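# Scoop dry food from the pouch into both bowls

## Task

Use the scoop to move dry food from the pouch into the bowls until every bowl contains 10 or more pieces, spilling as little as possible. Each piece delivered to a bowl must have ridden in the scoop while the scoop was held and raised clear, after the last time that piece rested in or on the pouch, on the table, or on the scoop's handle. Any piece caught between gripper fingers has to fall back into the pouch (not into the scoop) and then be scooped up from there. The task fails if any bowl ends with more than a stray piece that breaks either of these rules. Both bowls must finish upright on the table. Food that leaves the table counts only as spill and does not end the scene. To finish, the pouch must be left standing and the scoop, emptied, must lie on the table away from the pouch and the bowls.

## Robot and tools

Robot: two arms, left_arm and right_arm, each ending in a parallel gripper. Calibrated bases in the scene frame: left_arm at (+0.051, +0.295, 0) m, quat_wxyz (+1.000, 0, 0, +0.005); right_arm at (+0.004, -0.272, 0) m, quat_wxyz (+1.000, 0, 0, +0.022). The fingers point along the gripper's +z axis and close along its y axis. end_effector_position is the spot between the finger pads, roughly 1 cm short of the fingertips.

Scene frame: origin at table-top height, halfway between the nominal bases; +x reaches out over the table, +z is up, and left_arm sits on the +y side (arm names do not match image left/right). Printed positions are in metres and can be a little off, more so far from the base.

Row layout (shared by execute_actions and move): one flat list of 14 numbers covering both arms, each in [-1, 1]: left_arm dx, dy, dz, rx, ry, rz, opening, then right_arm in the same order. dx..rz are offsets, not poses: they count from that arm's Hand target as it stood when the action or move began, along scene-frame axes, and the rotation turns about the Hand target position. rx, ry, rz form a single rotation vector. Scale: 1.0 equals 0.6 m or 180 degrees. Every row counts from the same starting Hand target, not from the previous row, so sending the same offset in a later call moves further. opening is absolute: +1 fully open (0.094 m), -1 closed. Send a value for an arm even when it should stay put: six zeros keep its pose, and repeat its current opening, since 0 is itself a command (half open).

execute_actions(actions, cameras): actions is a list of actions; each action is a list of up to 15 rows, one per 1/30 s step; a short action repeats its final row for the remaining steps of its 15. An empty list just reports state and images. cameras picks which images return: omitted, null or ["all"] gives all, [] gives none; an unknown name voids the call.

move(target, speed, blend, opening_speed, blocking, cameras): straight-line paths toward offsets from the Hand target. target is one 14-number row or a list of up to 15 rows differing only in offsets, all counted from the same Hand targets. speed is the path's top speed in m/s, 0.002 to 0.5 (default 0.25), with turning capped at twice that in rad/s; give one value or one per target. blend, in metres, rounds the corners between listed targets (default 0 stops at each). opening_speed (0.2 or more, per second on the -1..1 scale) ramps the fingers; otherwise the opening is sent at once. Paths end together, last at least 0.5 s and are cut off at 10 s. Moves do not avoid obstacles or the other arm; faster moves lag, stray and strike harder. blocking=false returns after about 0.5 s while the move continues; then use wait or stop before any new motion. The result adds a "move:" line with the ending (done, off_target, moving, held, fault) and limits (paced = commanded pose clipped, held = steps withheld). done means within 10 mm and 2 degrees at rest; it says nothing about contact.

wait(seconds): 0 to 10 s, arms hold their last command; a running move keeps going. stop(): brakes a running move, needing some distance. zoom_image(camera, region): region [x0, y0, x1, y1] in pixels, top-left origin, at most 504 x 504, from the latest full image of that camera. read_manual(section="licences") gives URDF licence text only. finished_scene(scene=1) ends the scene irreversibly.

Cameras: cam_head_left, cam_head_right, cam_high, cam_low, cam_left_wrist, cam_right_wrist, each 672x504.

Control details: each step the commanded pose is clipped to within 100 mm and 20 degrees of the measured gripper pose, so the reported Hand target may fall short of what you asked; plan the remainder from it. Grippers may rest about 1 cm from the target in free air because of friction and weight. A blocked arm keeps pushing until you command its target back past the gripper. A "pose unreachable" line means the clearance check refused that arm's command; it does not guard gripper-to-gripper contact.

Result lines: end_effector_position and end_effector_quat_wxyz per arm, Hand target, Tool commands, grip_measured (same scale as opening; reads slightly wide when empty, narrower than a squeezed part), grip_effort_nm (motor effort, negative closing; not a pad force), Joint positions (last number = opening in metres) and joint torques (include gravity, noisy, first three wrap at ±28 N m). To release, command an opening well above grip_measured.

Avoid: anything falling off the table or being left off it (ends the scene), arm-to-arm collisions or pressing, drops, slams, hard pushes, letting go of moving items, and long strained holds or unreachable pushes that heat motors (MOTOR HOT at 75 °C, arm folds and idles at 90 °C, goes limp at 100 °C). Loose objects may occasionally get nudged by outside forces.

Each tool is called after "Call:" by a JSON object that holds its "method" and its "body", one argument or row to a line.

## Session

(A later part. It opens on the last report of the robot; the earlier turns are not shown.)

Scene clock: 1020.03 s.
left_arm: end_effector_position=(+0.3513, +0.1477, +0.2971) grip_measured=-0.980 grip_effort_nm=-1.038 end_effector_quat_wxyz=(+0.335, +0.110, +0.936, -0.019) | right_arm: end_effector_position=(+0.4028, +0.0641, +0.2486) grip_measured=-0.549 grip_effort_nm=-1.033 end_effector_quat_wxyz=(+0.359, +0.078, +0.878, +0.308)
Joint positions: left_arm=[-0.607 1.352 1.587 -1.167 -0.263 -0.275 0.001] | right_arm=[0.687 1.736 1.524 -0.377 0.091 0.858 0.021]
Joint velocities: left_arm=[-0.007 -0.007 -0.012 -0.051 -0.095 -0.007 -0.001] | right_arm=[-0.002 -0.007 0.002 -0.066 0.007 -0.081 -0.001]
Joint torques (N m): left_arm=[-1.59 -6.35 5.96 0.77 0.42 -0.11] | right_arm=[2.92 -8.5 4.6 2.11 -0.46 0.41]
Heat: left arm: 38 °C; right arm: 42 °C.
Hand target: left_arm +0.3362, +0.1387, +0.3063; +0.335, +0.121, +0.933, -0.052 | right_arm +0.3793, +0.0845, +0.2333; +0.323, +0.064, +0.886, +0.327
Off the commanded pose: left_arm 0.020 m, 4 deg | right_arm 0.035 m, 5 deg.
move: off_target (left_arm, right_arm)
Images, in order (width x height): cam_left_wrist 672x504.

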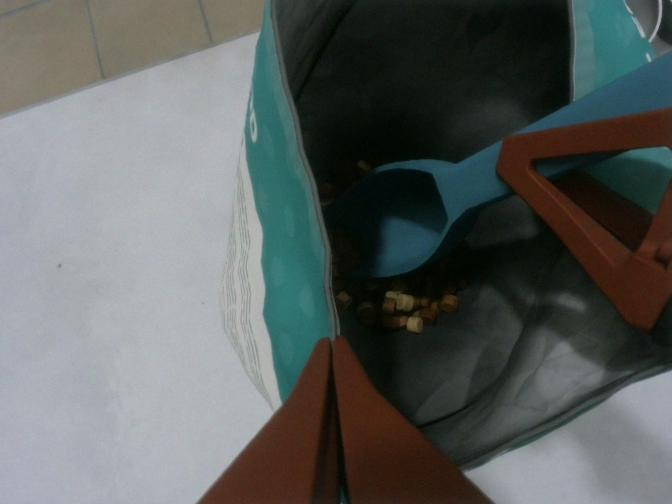

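Call:
{"method": "move", "body": {
  "target": [0,0,0,0,0,0,-1,0.031,-0.032,0.026,0.1272,0.0997,-0.1093,-0.979],
  "speed": 0.08,
  "cameras": ["cam_left_wrist"]
}}

Call:
{"method": "move", "body": {
  "target": [0,0,0,0,0,0,-1,0.003,-0.059,0.115,0.067,-0.0369,-0.0124,-0.979],
  "speed": 0.08,
  "cameras": ["cam_left_wrist"]
}}

Scene clock: 1028.53 s.
left_arm: end_effector_position=(+0.3518, +0.1488, +0.2972) grip_measured=-0.980 grip_effort_nm=-1.043 end_effector_quat_wxyz=(+0.335, +0.109, +0.936, -0.017) | right_arm: end_effector_position=(+0.4075, +0.0406, +0.2327) grip_measured=-0.549 grip_effort_nm=-1.028 end_effector_quat_wxyz=(+0.250, +0.319, +0.841, +0.359)
Joint positions: left_arm=[-0.605 1.352 1.587 -1.167 -0.266 -0.275 0.001] | right_arm=[0.636 1.736 1.524 -0.455 0.062 1.375 0.021]
Joint velocities: left_arm=[-0.002 -0.002 -0.007 0.007 0.022 -0.11 0.001] | right_arm=[0.007 0.002 0.007 0.022 0.066 -0.037 0]
Joint torques (N m): left_arm=[-1.5 -6.24 5.82 0.75 0.44 -0.09] | right_arm=[1.21 -9.37 7.17 2.74 -0.81 1.03]
Heat: left arm: 38 °C; right arm: 43 °C.
Hand target: left_arm +0.3362, +0.1388, +0.3063; +0.335, +0.121, +0.933, -0.051 | right_arm +0.3979, +0.0656, +0.2491; +0.213, +0.325, +0.819, +0.422
Off the commanded pose: left_arm 0.021 m, 4 deg | right_arm 0.031 m, 9 deg.
move: off_target (left_arm, right_arm)
Images, in order (width x height): cam_left_wrist 672x504.

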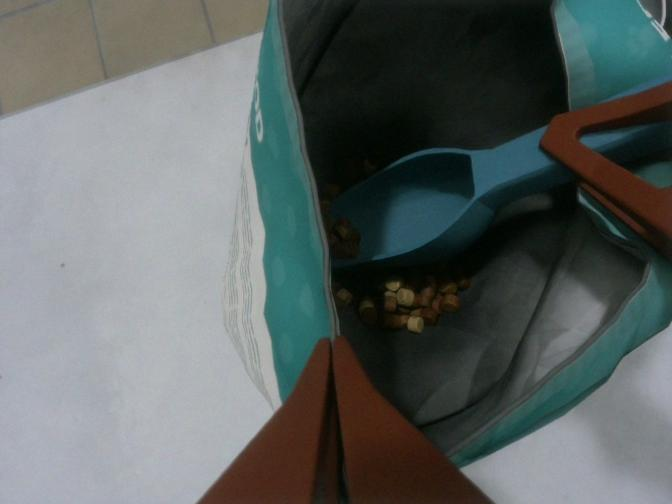

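Scene clock: 1030.73 s.
left_arm: end_effector_position=(+0.3516, +0.1483, +0.2972) grip_measured=-0.980 grip_effort_nm=-1.048 end_effector_quat_wxyz=(+0.335, +0.110, +0.936, -0.017) | right_arm: end_effector_position=(+0.4036, +0.0284, +0.2941) grip_measured=-0.549 grip_effort_nm=-1.033 end_effector_quat_wxyz=(+0.225, +0.350, +0.770, +0.484)
Joint positions: left_arm=[-0.607 1.352 1.587 -1.167 -0.266 -0.275 0.001] | right_arm=[0.568 1.589 1.422 -0.278 -0.088 1.521 0.021]
Joint velocities: left_arm=[-0.017 0.012 -0.012 0.007 -0.051 -0.066 0] | right_arm=[-0.002 0.002 -0.012 0.037 -0.037 -0.037 0]
Joint torques (N m): left_arm=[-1.59 -6.31 5.83 0.75 0.4 -0.08] | right_arm=[-0.39 -10.14 6.15 2.97 -0.24 0.07]
Heat: left arm: 38 °C; right arm: 43 °C.
Hand target: left_arm +0.3362, +0.1388, +0.3063; +0.335, +0.121, +0.933, -0.051 | right_arm +0.3996, +0.0306, +0.3180; +0.232, +0.336, +0.750, +0.520
Off the commanded pose: left_arm 0.020 m, 4 deg | right_arm 0.024 m, 5 deg.
move: off_target (left_arm, right_arm)
Images, in order (width x height): cam_left_wrist 672x504.

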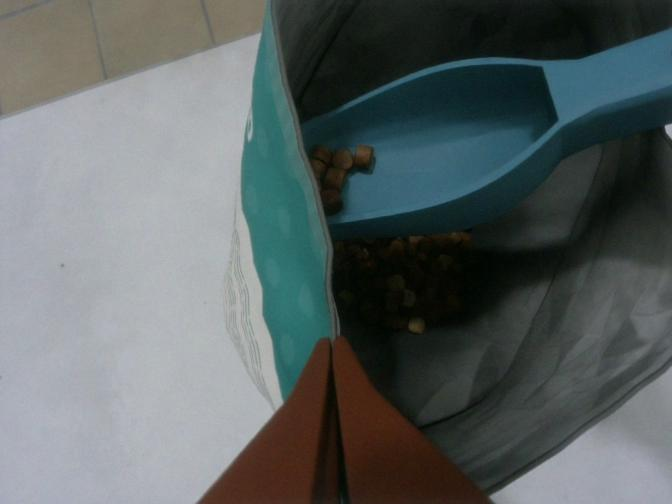

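Call:
{"method": "move", "body": {
  "target": [0,0,0,0,0,0,-1,-0.025,-0.1,0.062,0.0855,-0.0949,0,-0.979],
  "speed": 0.07,
  "cameras": ["cam_left_wrist"]
}}

Call:
{"method": "move", "body": {
  "target": [0,0,0,0,0,0,-1,0.01,-0.04,0.12,0,0,0,-0.979],
  "speed": 0.08,
  "cameras": ["cam_right_wrist"]
}}

Call:
{"method": "move", "body": {
  "target": [
    [0,0,0,0,0,0,-1,-0.01,-0.15,0,0,0,0,-0.979],
    [0,0,0,0,0,0,-1,-0.01,-0.25,-0.05,0,0,-0.3,-0.979],
    [0,0,0,0,0,0,-1,0.042,-0.491,-0.25,0,0,-0.3,-0.979]
  ],
  "speed": 0.13,
  "blend": 0.03,
  "cameras": ["cam_high"]
}}

Call:
{"method": "zoom_image", "body": {
  "camera": "cam_high",
  "region": [180, 180, 320, 320]
}}

Scene clock: 1042.83 s.
left_arm: end_effector_position=(+0.3516, +0.1483, +0.2972) grip_measured=-0.980 grip_effort_nm=-1.043 end_effector_quat_wxyz=(+0.335, +0.110, +0.936, -0.017) | right_arm: end_effector_position=(+0.3935, -0.0276, +0.3351) grip_measured=-0.549 grip_effort_nm=-1.033 end_effector_quat_wxyz=(+0.282, +0.304, +0.650, +0.637)
Joint positions: left_arm=[-0.607 1.352 1.587 -1.167 -0.266 -0.275 0.001] | right_arm=[0.417 1.362 0.986 0.345 -0.258 1.583 0.021]
Joint velocities: left_arm=[0.012 -0.002 -0.022 -0.007 0.022 -0.066 0] | right_arm=[0.002 -0.012 -0.002 0.081 0.022 0.037 0]
Joint torques (N m): left_arm=[-1.42 -6.16 5.83 0.75 0.44 -0.12] | right_arm=[-0.58 -7.9 6.32 2.97 -0.18 0.02]
Heat: left arm: 38 °C; right arm: 43 °C.
Hand target: left_arm +0.3362, +0.1388, +0.3063; +0.335, +0.121, +0.933, -0.051 | right_arm +0.3847, -0.0292, +0.3553; +0.291, +0.283, +0.632, +0.660
Off the commanded pose: left_arm 0.020 m, 4 deg | right_arm 0.022 m, 4 deg.
move: off_target (left_arm, right_arm)
Images, in order (width x height): cam_left_wrist 672x504.

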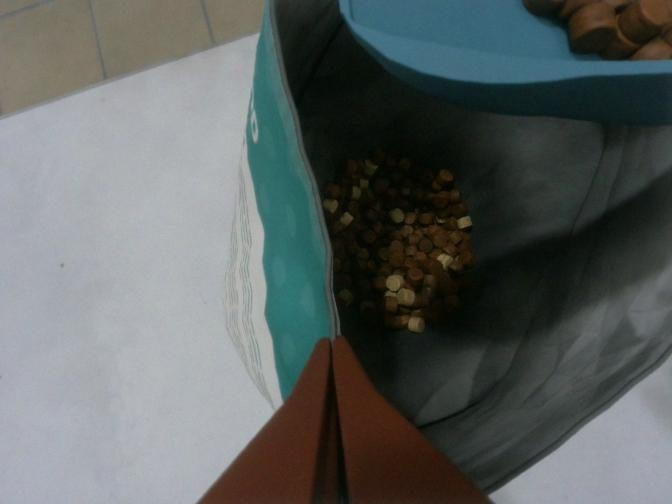

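Scene clock: 1044.73 s.
left_arm: end_effector_position=(+0.3516, +0.1483, +0.2972) grip_measured=-0.980 grip_effort_nm=-1.038 end_effector_quat_wxyz=(+0.335, +0.110, +0.936, -0.017) | right_arm: end_effector_position=(+0.3984, -0.0498, +0.4130) grip_measured=-0.549 grip_effort_nm=-1.028 end_effector_quat_wxyz=(+0.294, +0.287, +0.631, +0.658)
Joint positions: left_arm=[-0.607 1.352 1.587 -1.167 -0.266 -0.275 0.001] | right_arm=[0.335 1.342 1.211 0.171 -0.343 1.591 0.021]
Joint velocities: left_arm=[-0.007 -0.007 0.007 0.022 -0.007 -0.081 0.001] | right_arm=[0.012 0.027 -0.012 0.007 0.007 0.007 -0.001]
Joint torques (N m): left_arm=[-1.52 -6.22 5.94 0.77 0.42 -0.11] | right_arm=[-0.4 -6.74 10.55 1.68 -0.19 0.01]
Heat: left arm: 38 °C; right arm: 43 °C.
Hand target: left_arm +0.3362, +0.1388, +0.3063; +0.335, +0.121, +0.933, -0.051 | right_arm +0.3903, -0.0525, +0.4275; +0.291, +0.283, +0.632, +0.660
Off the commanded pose: left_arm 0.020 m, 4 deg | right_arm 0.017 m, 1 deg.
move: off_target (left_arm, right_arm)
Images, in order (width x height): cam_right_wrist 672x504.

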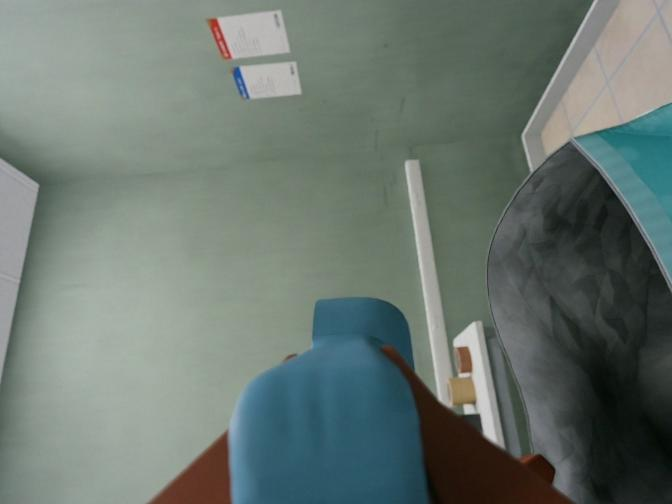

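Scene clock: 1051.57 s.
left_arm: end_effector_position=(+0.3516, +0.1483, +0.2972) grip_measured=-0.980 grip_effort_nm=-1.043 end_effector_quat_wxyz=(+0.335, +0.110, +0.936, -0.017) | right_arm: end_effector_position=(+0.4161, -0.3473, +0.2760) grip_measured=-0.549 grip_effort_nm=-1.028 end_effector_quat_wxyz=(+0.554, +0.549, +0.437, +0.449)
Joint positions: left_arm=[-0.607 1.352 1.587 -1.167 -0.266 -0.275 0.001] | right_arm=[-0.2 1.254 0.618 0.652 0.06 1.578 0.021]
Joint velocities: left_arm=[-0.007 0.012 0.002 -0.007 0.007 -0.051 0.002] | right_arm=[-0.012 0.017 -0.027 -0.081 0.007 -0.051 0]
Joint torques (N m): left_arm=[-1.46 -6.3 5.81 0.77 0.42 -0.07] | right_arm=[-0.14 -2.84 6.17 2.99 -0.16 0.02]
Heat: left arm: 38 °C; right arm: 43 °C.
Hand target: left_arm +0.3362, +0.1388, +0.3063; +0.335, +0.121, +0.933, -0.051 | right_arm +0.4165, -0.3481, +0.2799; +0.560, +0.538, +0.430, +0.460
Off the commanded pose: left_arm 0.020 m, 4 deg | right_arm 0.002 m, 2 deg.
move: off_target (left_arm)
Images, in order (width x height): cam_high 672x504.

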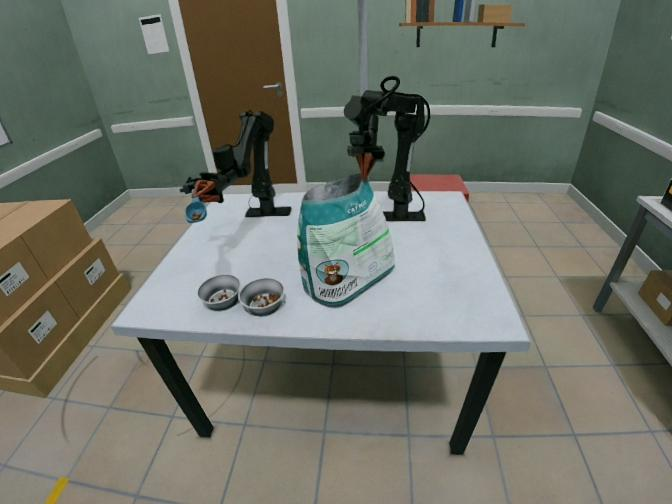

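Scaled by 3.600.

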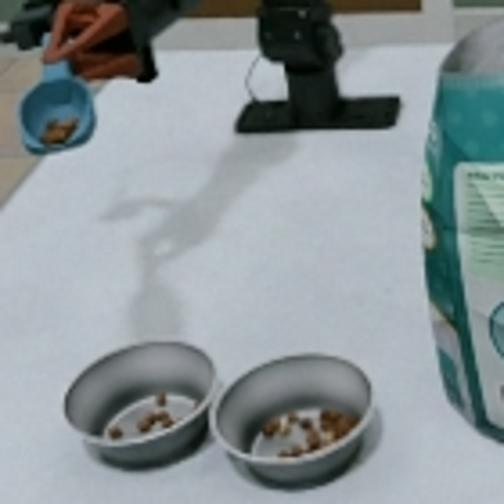

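Call:
{"method": "move", "body": {
  "target": [0,0,0,0,0,0,-1,0.0135,0.007,-0.132,-0.0343,0.1056,0,-0.979],
  "speed": 0.09,
  "cameras": ["cam_right_wrist"]
}}

Call:
{"method": "move", "body": {
  "target": [
    [0,0,0,0,0,0,-1,0.001,0.0475,-0.0585,-0.0172,0.0528,0,-0.979],
    [0,0,0,0,0,0,-1,0.0705,0.071,-0.02,-0.0601,0.185,0,-0.979]
  ],
  "speed": 0.08,
  "blend": 0.01,
  "cameras": ["cam_right_wrist","cam_high"]
}}

Call:
{"method": "move", "body": {
  "target": [0,0,0,0,0,0,-1,0.0395,0.009,0.023,-0.0189,0.0581,0,-0.979],
  "speed": 0.08,
  "cameras": ["cam_right_wrist","cam_high"]
}}

Call:
{"method": "move", "body": {
  "target": [0,0,0,0,0,0,-1,-0.017,-0.017,-0.017,-0.079,-0.0248,0.1445,-0.979],
  "speed": 0.1,
  "cameras": ["cam_right_wrist","cam_high"]
}}

Call:
{"method": "zoom_image", "body": {
  "camera": "cam_high",
  "region": [180, 200, 320, 340]
}}

Call:
{"method": "zoom_image", "body": {
  "camera": "cam_right_wrist",
  "region": [80, 160, 500, 500]
}}

Scene clock: 1061.43 s.
left_arm: end_effector_position=(+0.3516, +0.1483, +0.2972) grip_measured=-0.980 grip_effort_nm=-1.048 end_effector_quat_wxyz=(+0.335, +0.110, +0.936, -0.017) | right_arm: end_effector_position=(+0.4233, -0.3447, +0.2098) grip_measured=-0.549 grip_effort_nm=-1.033 end_effector_quat_wxyz=(+0.520, +0.568, +0.528, +0.360)
Joint positions: left_arm=[-0.607 1.352 1.587 -1.167 -0.266 -0.275 0.001] | right_arm=[-0.186 1.334 0.619 0.511 0.072 1.442 0.021]
Joint velocities: left_arm=[0.007 0.012 0.012 0.037 -0.037 0.007 0] | right_arm=[-0.017 0.007 0.007 -0.095 -0.022 0.022 0.001]
Joint torques (N m): left_arm=[-1.61 -6.24 5.82 0.76 0.46 -0.08] | right_arm=[0.53 -3.44 8.54 1.73 0.2 -0.19]
Heat: left arm: 38 °C; right arm: 44 °C.
Hand target: left_arm +0.3362, +0.1388, +0.3063; +0.335, +0.121, +0.933, -0.051 | right_arm +0.4243, -0.3449, +0.2007; +0.510, +0.577, +0.540, +0.340
Off the commanded pose: left_arm 0.020 m, 4 deg | right_arm 0.009 m, 3 deg.
move: off_target (left_arm, right_arm)
Images, in order (width x height): cam_right_wrist 672x504.

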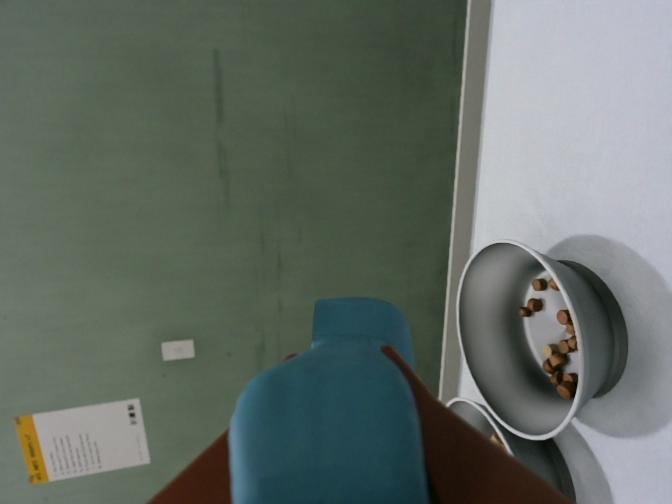

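Scene clock: 1066.17 s.
left_arm: end_effector_position=(+0.3516, +0.1483, +0.2972) grip_measured=-0.980 grip_effort_nm=-1.043 end_effector_quat_wxyz=(+0.335, +0.110, +0.936, -0.017) | right_arm: end_effector_position=(+0.4675, -0.2986, +0.1888) grip_measured=-0.549 grip_effort_nm=-1.028 end_effector_quat_wxyz=(+0.391, +0.599, +0.687, +0.130)
Joint positions: left_arm=[-0.607 1.352 1.587 -1.167 -0.266 -0.275 0.001] | right_arm=[0.029 1.647 1.303 -0.434 0.346 1.36 0.021]
Joint velocities: left_arm=[-0.007 -0.007 -0.002 0.007 -0.022 -0.007 0.001] | right_arm=[0.012 -0.007 -0.017 -0.051 -0.051 0.022 0]
Joint torques (N m): left_arm=[-1.63 -6.16 5.87 0.74 0.41 -0.09] | right_arm=[0.53 -5.75 10.37 1.29 0.45 -0.14]
Heat: left arm: 38 °C; right arm: 43 °C.
Hand target: left_arm +0.3362, +0.1388, +0.3063; +0.335, +0.121, +0.933, -0.051 | right_arm +0.4666, -0.3024, +0.1888; +0.388, +0.600, +0.691, +0.107
Off the commanded pose: left_arm 0.020 m, 4 deg | right_arm 0.004 m, 3 deg.
move: off_target (left_arm, right_arm)
Images, in order (width x height): cam_high 672x504, cam_right_wrist 672x504.

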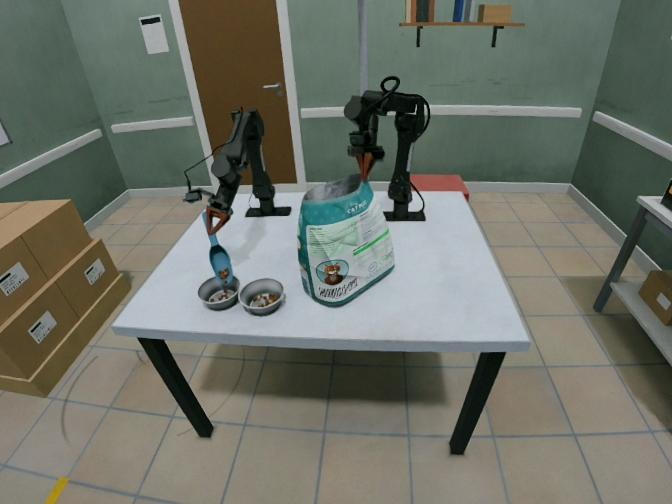

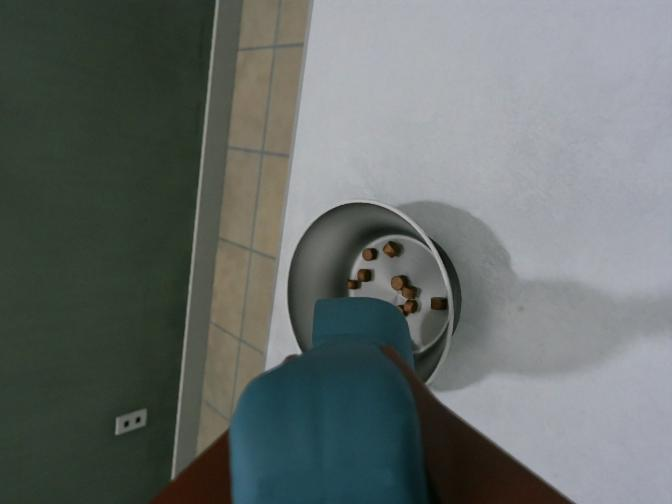

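Scene clock: 1068.30 s.
left_arm: end_effector_position=(+0.3516, +0.1483, +0.2972) grip_measured=-0.980 grip_effort_nm=-1.043 end_effector_quat_wxyz=(+0.335, +0.110, +0.936, -0.017) | right_arm: end_effector_position=(+0.4924, -0.2938, +0.2055) grip_measured=-0.549 grip_effort_nm=-1.033 end_effector_quat_wxyz=(+0.346, +0.597, +0.722, +0.056)
Joint positions: left_arm=[-0.607 1.352 1.587 -1.167 -0.266 -0.275 0.001] | right_arm=[0.052 1.871 1.736 -0.821 0.395 1.35 0.021]
Joint velocities: left_arm=[-0.002 -0.002 0.017 -0.066 0.022 0.022 0] | right_arm=[-0.022 -0.017 0.002 0.007 0.022 -0.022 0]
Joint torques (N m): left_arm=[-1.57 -6.35 5.91 0.75 0.43 -0.1] | right_arm=[0.44 -7.21 10.06 0.96 0.51 -0.14]
Heat: left arm: 38 °C; right arm: 42 °C.
Hand target: left_arm +0.3362, +0.1388, +0.3063; +0.335, +0.121, +0.933, -0.051 | right_arm +0.4905, -0.2967, +0.2028; +0.342, +0.595, +0.726, +0.030
Off the commanded pose: left_arm 0.020 m, 4 deg | right_arm 0.005 m, 3 deg.
move: off_target (left_arm, right_arm)
Images, in order (width x height): cam_high 672x504, cam_right_wrist 672x504.

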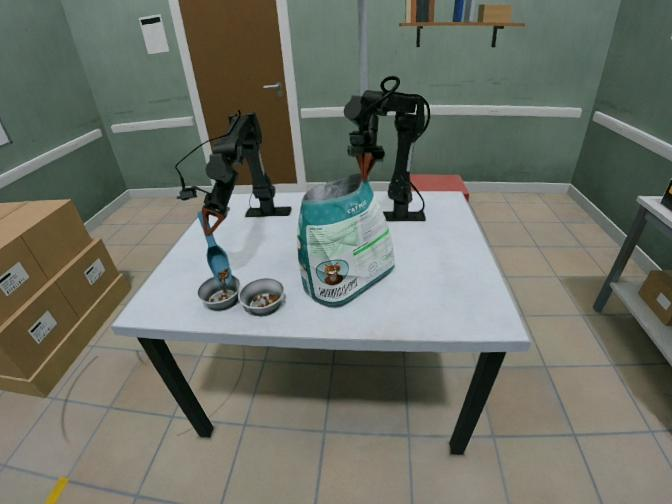

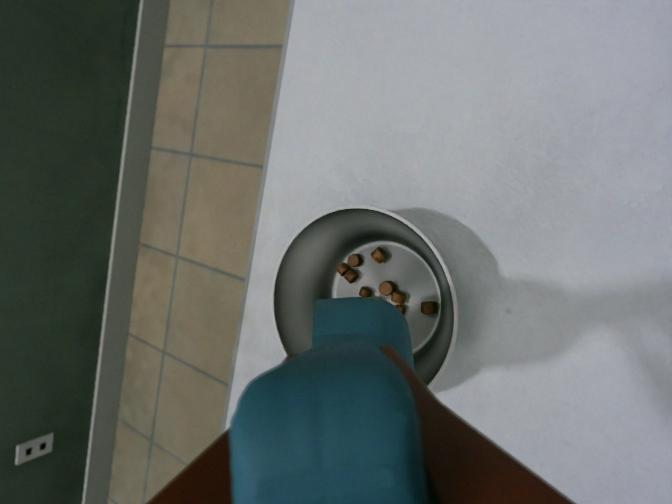

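Scene clock: 1071.73 s.
left_arm: end_effector_position=(+0.3516, +0.1483, +0.2972) grip_measured=-0.980 grip_effort_nm=-1.038 end_effector_quat_wxyz=(+0.335, +0.110, +0.936, -0.017) | right_arm: end_effector_position=(+0.4830, -0.3032, +0.1798) grip_measured=-0.549 grip_effort_nm=-1.028 end_effector_quat_wxyz=(+0.408, +0.373, +0.832, +0.034)
Joint positions: left_arm=[-0.607 1.352 1.587 -1.167 -0.266 -0.275 0.001] | right_arm=[-0.008 1.696 1.322 -0.388 0.276 0.759 0.021]
Joint velocities: left_arm=[-0.017 0.022 -0.007 -0.022 -0.007 -0.051 0] | right_arm=[0.007 0.007 0.012 0.037 0.037 -0.022 0.001]
Joint torques (N m): left_arm=[-1.59 -6.23 5.86 0.79 0.41 -0.13] | right_arm=[-0.62 -10.99 5.64 2.12 0.03 -0.17]
Heat: left arm: 38 °C; right arm: 42 °C.
Hand target: left_arm +0.3362, +0.1388, +0.3063; +0.335, +0.121, +0.933, -0.051 | right_arm +0.4801, -0.3070, +0.1922; +0.423, +0.369, +0.826, +0.041
Off the commanded pose: left_arm 0.020 m, 4 deg | right_arm 0.014 m, 2 deg.
move: off_target (left_arm, right_arm)
Images, in order (width x height): cam_high 672x504, cam_right_wrist 672x504.

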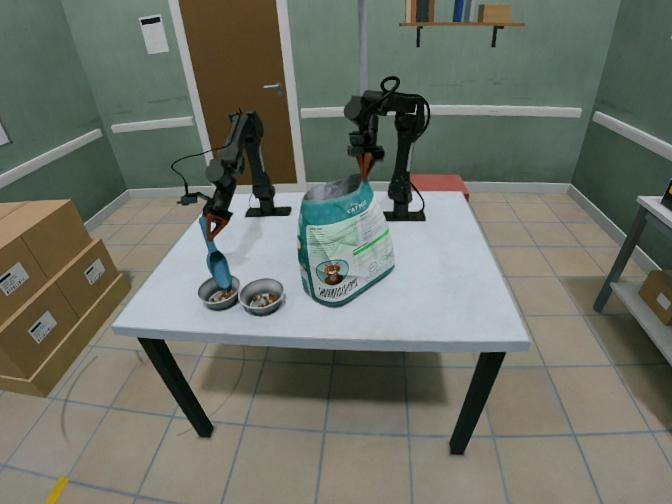

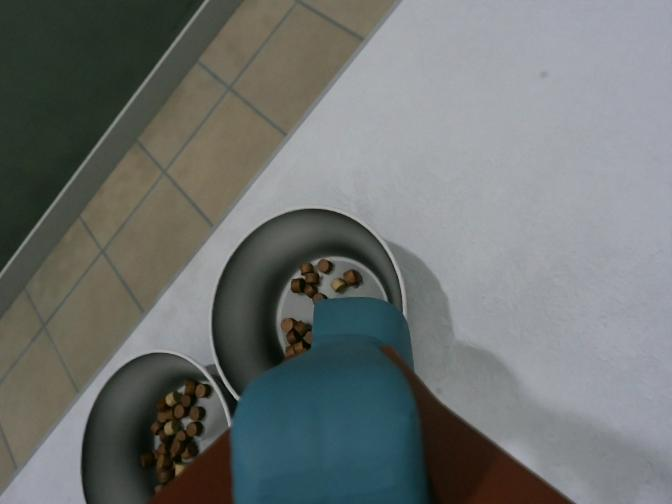

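Scaled by 3.600.

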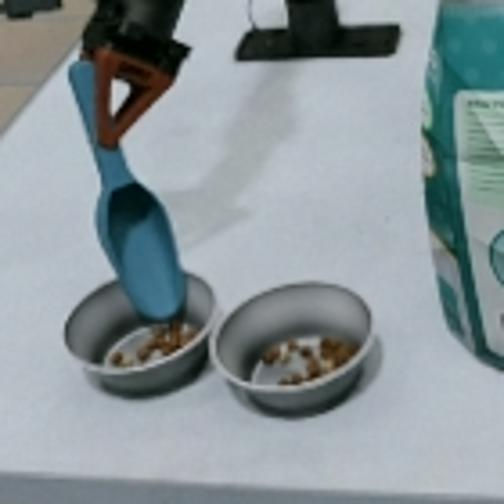

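Scaled by 1.200.

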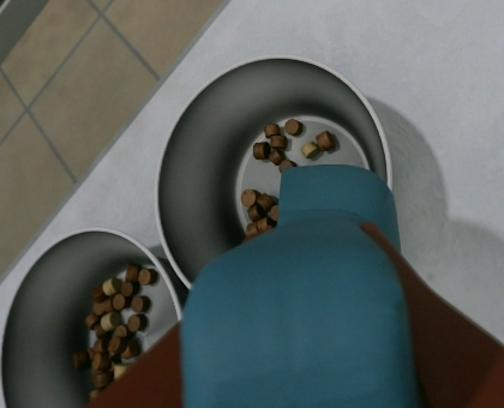

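Call:
{"method": "move", "body": {
  "target": [
    [0,0,0,0,0,0,-1,-0.056,-0.048,0.2,0,0,0,-0.979],
    [0,0,0,0,0,0,-1,-0.1335,0.0117,0.12,0.2713,-0.0498,0.2157,-0.979]
  ],
  "speed": 0.13,
  "blend": 0.02
}}

Call:
{"method": "zoom_image", "body": {
  "camera": "cam_high",
  "region": [180, 160, 340, 320]
}}

Scene clock: 1128.47 s.
left_arm: end_effector_position=(+0.3516, +0.1483, +0.2972) grip_measured=-0.980 grip_effort_nm=-1.043 end_effector_quat_wxyz=(+0.335, +0.110, +0.936, -0.017) | right_arm: end_effector_position=(+0.4001, -0.3019, +0.2673) grip_measured=-0.549 grip_effort_nm=-1.028 end_effector_quat_wxyz=(+0.259, +0.228, +0.783, +0.518)
Joint positions: left_arm=[-0.607 1.352 1.587 -1.167 -0.266 -0.275 0.001] | right_arm=[-0.544 1.603 1.368 -0.727 -1.156 0.471 0.021]
Joint velocities: left_arm=[-0.002 -0.017 -0.007 -0.066 0.022 -0.095 -0.001] | right_arm=[-0.002 -0.002 0.002 0.007 0.022 0.007 0]
Joint torques (N m): left_arm=[-1.62 -6.2 5.78 0.77 0.45 -0.1] | right_arm=[-0.49 -5.15 5.9 1.46 -0.87 -0.16]
Heat: left arm: 38 °C; right arm: 46 °C.
Hand target: left_arm +0.3362, +0.1388, +0.3063; +0.335, +0.121, +0.933, -0.051 | right_arm +0.4005, -0.2997, +0.2641; +0.254, +0.218, +0.777, +0.533
Off the commanded pose: left_arm 0.020 m, 4 deg | right_arm 0.004 m, 2 deg.
move: off_target (left_arm)

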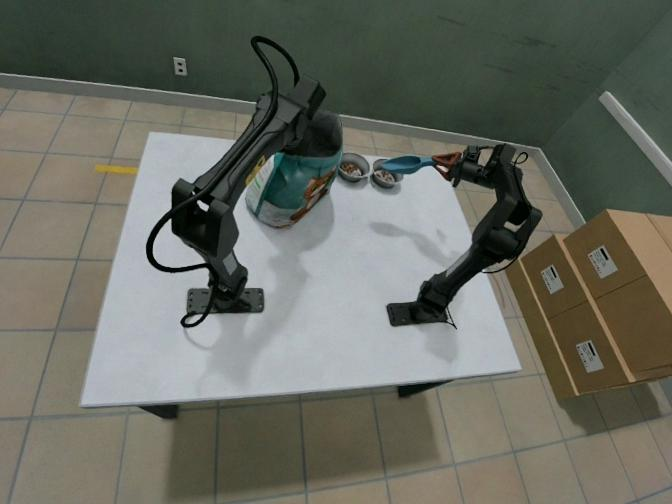

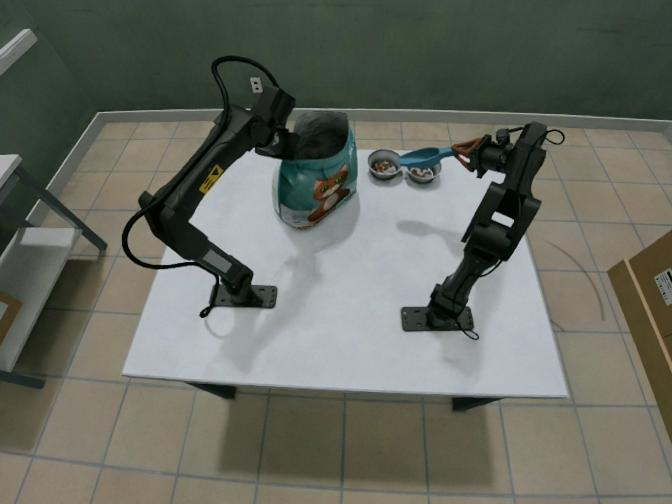

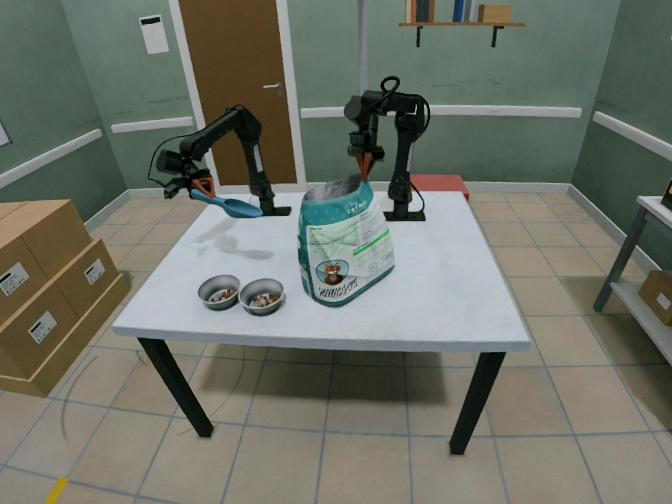

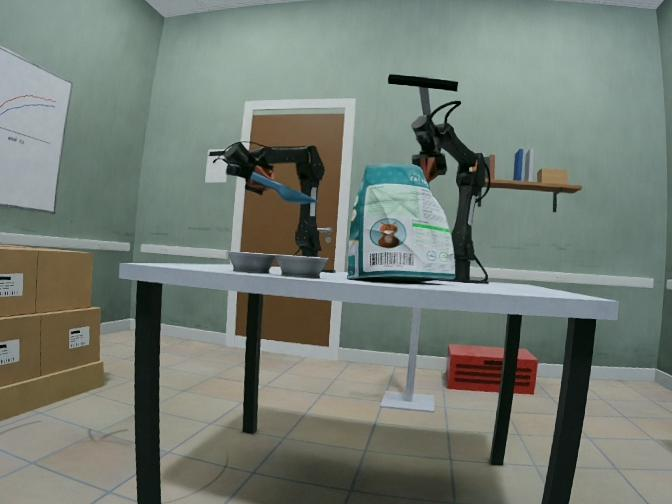

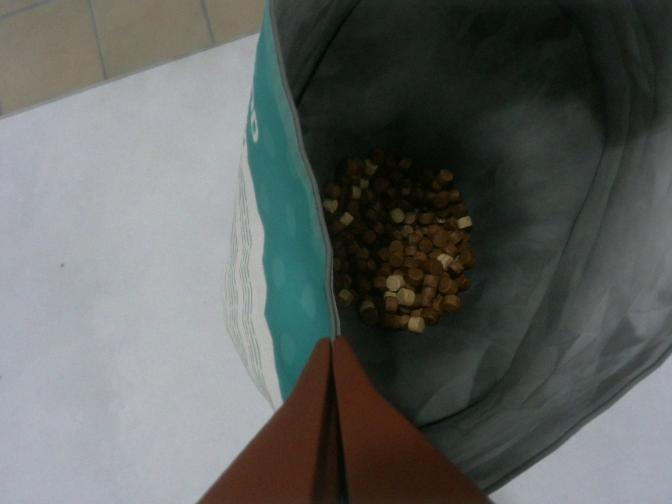

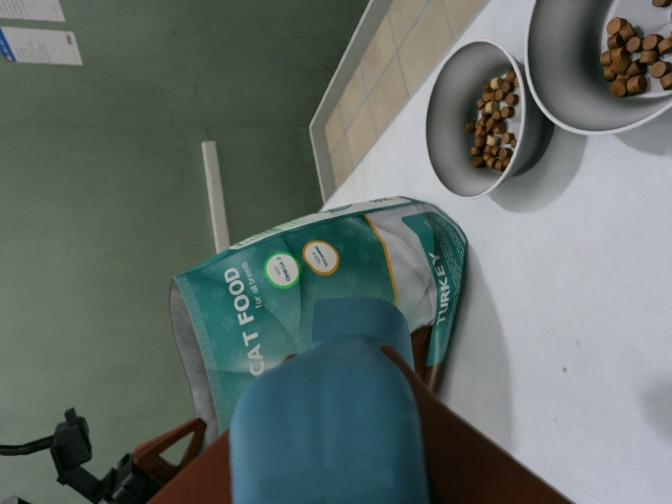

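Scaled by 3.150.

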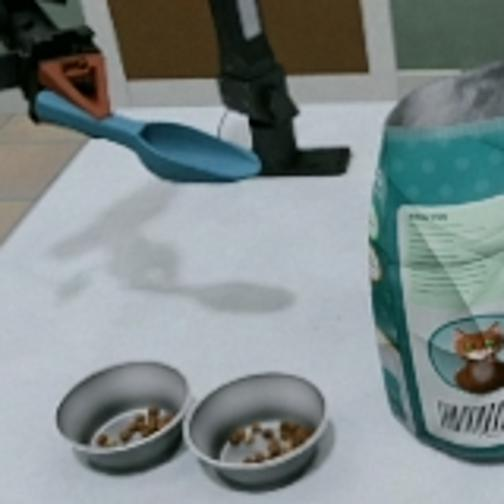

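Call:
{"method": "move", "body": {
  "target": [0,0,0,0,0,0,-1,0,0,-0.29,0,0,0,-0.979],
  "speed": 0.1,
  "cameras": ["cam_low","cam_high"]
}}

Call:
{"method": "zoom_image", "body": {
  "camera": "cam_low",
  "region": [200, 130, 480, 340]
}}

Scene clock: 1138.00 s.
left_arm: end_effector_position=(+0.3516, +0.1483, +0.2972) grip_measured=-0.980 grip_effort_nm=-1.048 end_effector_quat_wxyz=(+0.335, +0.110, +0.936, -0.017) | right_arm: end_effector_position=(+0.4042, -0.3039, +0.0925) grip_measured=-0.549 grip_effort_nm=-1.033 end_effector_quat_wxyz=(+0.254, +0.225, +0.785, +0.518)
Joint positions: left_arm=[-0.607 1.352 1.587 -1.167 -0.266 -0.275 0.001] | right_arm=[-0.544 1.857 0.925 -0.056 -1.159 0.445 0.021]
Joint velocities: left_arm=[0.002 0.022 -0.002 -0.007 0.007 0.037 0] | right_arm=[-0.002 -0.017 0.002 -0.022 -0.095 -0.095 -0.001]
Joint torques (N m): left_arm=[-1.43 -6.37 5.74 0.77 0.45 -0.09] | right_arm=[-0.4 -6.42 4.21 1.66 -0.84 0.03]
Heat: left arm: 38 °C; right arm: 43 °C.
Hand target: left_arm +0.3362, +0.1388, +0.3063; +0.335, +0.121, +0.933, -0.051 | right_arm +0.4018, -0.3004, +0.0906; +0.253, +0.219, +0.777, +0.533
Off the commanded pose: left_arm 0.020 m, 4 deg | right_arm 0.006 m, 2 deg.
move: off_target (left_arm)
Images, in order (width x height): cam_high 672x504, cam_low 672x504.

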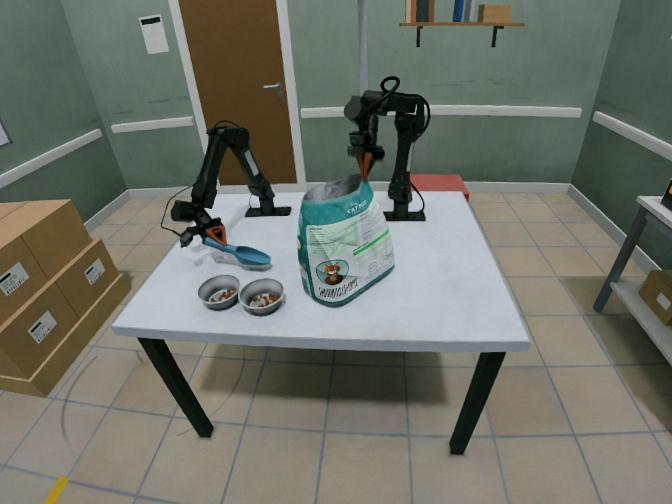

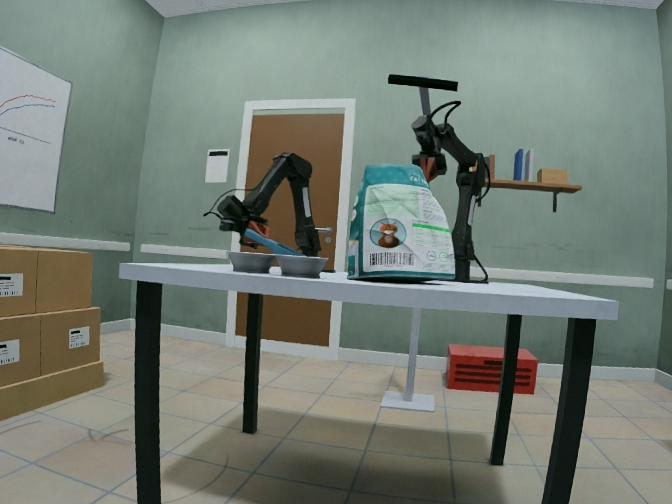

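Scaled by 1.800.

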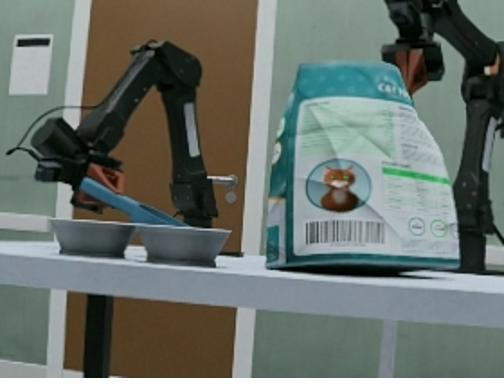

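Call:
{"method": "move", "body": {
  "target": [0,0,0,0,0,0,-1,0,0,-0.035,0,0,0,-0.979],
  "speed": 0.04,
  "cameras": ["cam_high"]
}}

Call:
{"method": "zoom_image", "body": {
  "camera": "cam_high",
  "region": [160, 200, 300, 300]
}}

Scene clock: 1143.07 s.
left_arm: end_effector_position=(+0.3516, +0.1483, +0.2972) grip_measured=-0.980 grip_effort_nm=-1.043 end_effector_quat_wxyz=(+0.335, +0.110, +0.936, -0.017) | right_arm: end_effector_position=(+0.4041, -0.3039, +0.0725) grip_measured=-0.549 grip_effort_nm=-1.028 end_effector_quat_wxyz=(+0.255, +0.225, +0.785, +0.518)
Joint positions: left_arm=[-0.607 1.352 1.587 -1.167 -0.266 -0.275 0.001] | right_arm=[-0.544 1.913 0.895 0.031 -1.16 0.446 0.021]
Joint velocities: left_arm=[-0.017 -0.002 -0.007 0.081 0.051 -0.022 0] | right_arm=[-0.007 0.002 -0.007 0.022 -0.007 -0.022 0]
Joint torques (N m): left_arm=[-1.52 -6.31 5.89 0.78 0.42 -0.1] | right_arm=[-0.35 -6.15 4.23 1.68 -0.8 0.03]
Heat: left arm: 38 °C; right arm: 42 °C.
Hand target: left_arm +0.3362, +0.1388, +0.3063; +0.335, +0.121, +0.933, -0.051 | right_arm +0.4020, -0.3005, +0.0698; +0.253, +0.218, +0.777, +0.533
Off the commanded pose: left_arm 0.020 m, 4 deg | right_arm 0.005 m, 2 deg.
move: off_target (left_arm)
Images, in order (width x height): cam_high 672x504.

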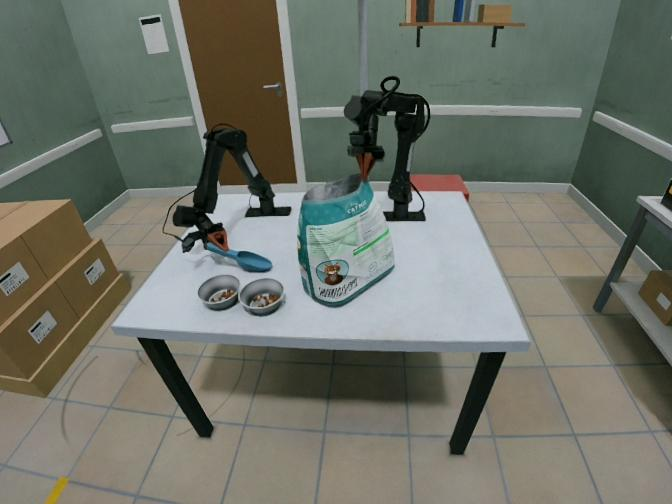

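Scaled by 3.600.

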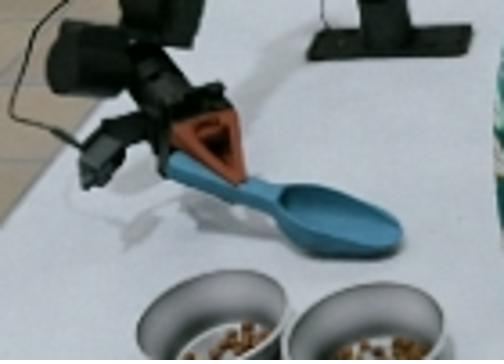

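Call:
{"method": "move", "body": {
  "target": [0,0,0,0,0,0,-1,0,0,-0.015,0,0,0,-0.979],
  "speed": 0.03,
  "cameras": ["cam_high"]
}}

Call:
{"method": "zoom_image", "body": {
  "camera": "cam_high",
  "region": [160, 200, 300, 300]
}}

Scene clock: 1147.23 s.
left_arm: end_effector_position=(+0.3516, +0.1483, +0.2972) grip_measured=-0.980 grip_effort_nm=-1.038 end_effector_quat_wxyz=(+0.335, +0.110, +0.936, -0.017) | right_arm: end_effector_position=(+0.4042, -0.3039, +0.0634) grip_measured=-0.549 grip_effort_nm=-1.028 end_effector_quat_wxyz=(+0.255, +0.225, +0.785, +0.518)
Joint positions: left_arm=[-0.607 1.352 1.587 -1.167 -0.266 -0.275 0.001] | right_arm=[-0.544 1.94 0.886 0.066 -1.16 0.446 0.021]
Joint velocities: left_arm=[-0.022 -0.012 0.002 0.051 -0.051 -0.051 0] | right_arm=[0.007 -0.002 0.012 0.022 -0.007 -0.022 0]
Joint torques (N m): left_arm=[-1.52 -6.2 5.94 0.74 0.43 -0.11] | right_arm=[-0.46 -6.13 4.05 1.72 -0.8 0.01]
Heat: left arm: 38 °C; right arm: 42 °C.
Hand target: left_arm +0.3362, +0.1388, +0.3063; +0.335, +0.121, +0.933, -0.051 | right_arm +0.4021, -0.3006, +0.0609; +0.253, +0.218, +0.777, +0.533
Off the commanded pose: left_arm 0.020 m, 4 deg | right_arm 0.005 m, 2 deg.
move: off_target (left_arm)
Images, in order (width x height): cam_high 672x504.

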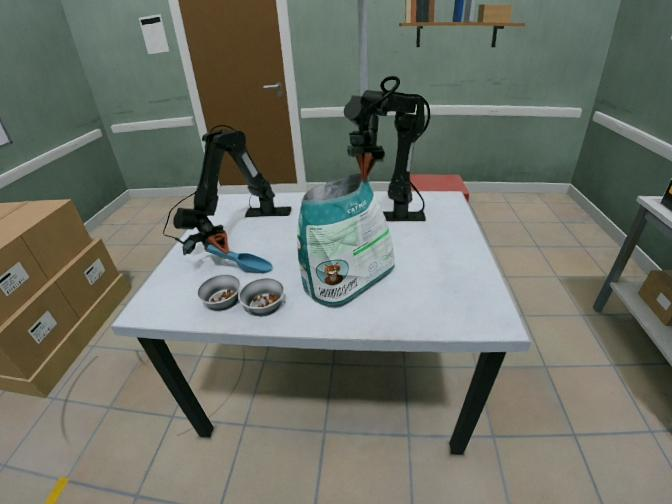

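Scaled by 3.600.

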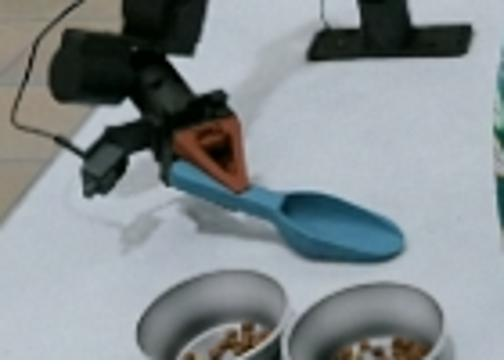

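Call:
{"method": "move", "body": {
  "target": [0,0,0,0,0,0,-1,0,0,-0.02,0.0164,-0.0029,0,-0.979],
  "speed": 0.03,
  "cameras": ["cam_high"]
}}

Call:
{"method": "zoom_image", "body": {
  "camera": "cam_high",
  "region": [160, 200, 300, 300]
}}

Scene clock: 1158.07 s.
left_arm: end_effector_position=(+0.3516, +0.1483, +0.2972) grip_measured=-0.980 grip_effort_nm=-1.038 end_effector_quat_wxyz=(+0.335, +0.110, +0.936, -0.017) | right_arm: end_effector_position=(+0.4049, -0.3034, +0.0556) grip_measured=-0.549 grip_effort_nm=-1.028 end_effector_quat_wxyz=(+0.254, +0.225, +0.766, +0.545)
Joint positions: left_arm=[-0.607 1.352 1.587 -1.167 -0.266 -0.275 0.001] | right_arm=[-0.553 2.001 0.865 0.198 -1.222 0.512 0.021]
Joint velocities: left_arm=[0.012 0.007 -0.002 -0.037 -0.066 -0.081 0] | right_arm=[-0.007 -0.007 -0.027 -0.007 -0.081 -0.051 -0.001]
Joint torques (N m): left_arm=[-1.57 -6.15 5.85 0.76 0.44 -0.14] | right_arm=[-0.24 -6.08 3.77 1.69 -0.68 -0.04]
Heat: left arm: 38 °C; right arm: 41 °C.
Hand target: left_arm +0.3362, +0.1388, +0.3063; +0.335, +0.121, +0.933, -0.051 | right_arm +0.4022, -0.3006, +0.0490; +0.251, +0.222, +0.762, +0.554
Off the commanded pose: left_arm 0.020 m, 4 deg | right_arm 0.008 m, 1 deg.
move: off_target (left_arm)
Images, in order (width x height): cam_high 672x504.

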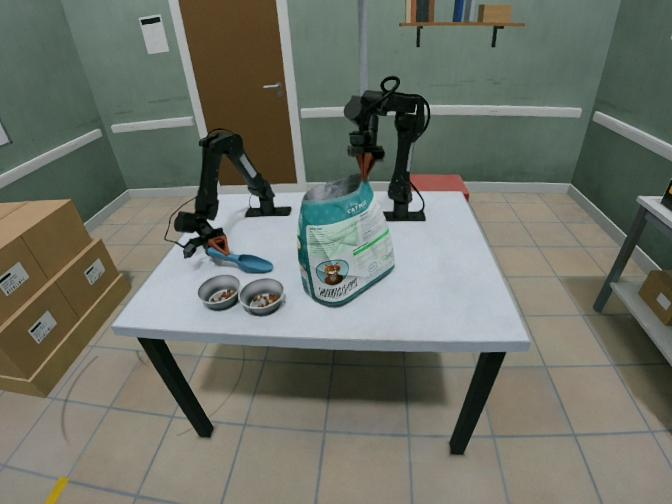

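Scaled by 3.600.

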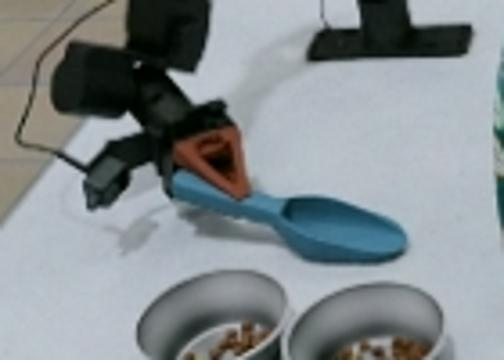

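Call:
{"method": "move", "body": {
  "target": [0,0,0,0,0,0,-1,0,0,-0.01,0,0,0,-0.979],
  "speed": 0.03,
  "cameras": ["cam_high"]
}}

Call:
{"method": "zoom_image", "body": {
  "camera": "cam_high",
  "region": [160, 200, 300, 300]
}}

Scene clock: 1163.67 s.
left_arm: end_effector_position=(+0.3516, +0.1483, +0.2972) grip_measured=-0.980 grip_effort_nm=-1.038 end_effector_quat_wxyz=(+0.335, +0.110, +0.936, -0.017) | right_arm: end_effector_position=(+0.4057, -0.3027, +0.0546) grip_measured=-0.549 grip_effort_nm=-1.023 end_effector_quat_wxyz=(+0.256, +0.219, +0.763, +0.552)
Joint positions: left_arm=[-0.607 1.352 1.587 -1.167 -0.266 -0.275 0.001] | right_arm=[-0.553 2.018 0.865 0.23 -1.24 0.518 0.021]
Joint velocities: left_arm=[0.002 -0.017 -0.017 0.007 0.037 -0.125 0.001] | right_arm=[0.012 0.007 -0.012 -0.022 -0.051 -0.022 0]
Joint torques (N m): left_arm=[-1.51 -6.22 6 0.77 0.46 -0.09] | right_arm=[-0.17 -5.83 3.17 1.66 -0.47 -0.05]
Heat: left arm: 38 °C; right arm: 41 °C.
Hand target: left_arm +0.3362, +0.1388, +0.3063; +0.335, +0.121, +0.933, -0.051 | right_arm +0.4023, -0.3007, +0.0430; +0.251, +0.223, +0.762, +0.554
Off the commanded pose: left_arm 0.020 m, 4 deg | right_arm 0.012 m, 1 deg.
move: off_target (left_arm, right_arm)
Images, in order (width x height): cam_high 672x504.

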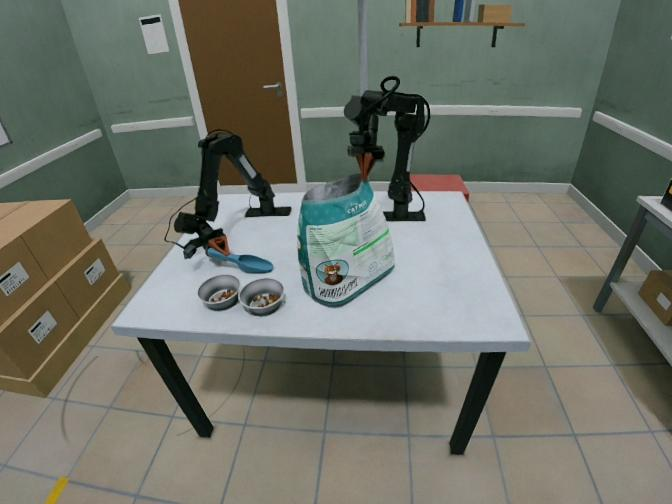

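Scaled by 3.600.

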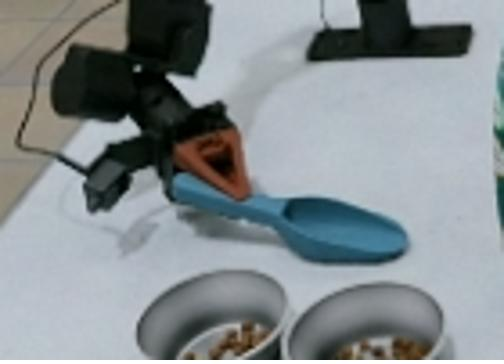

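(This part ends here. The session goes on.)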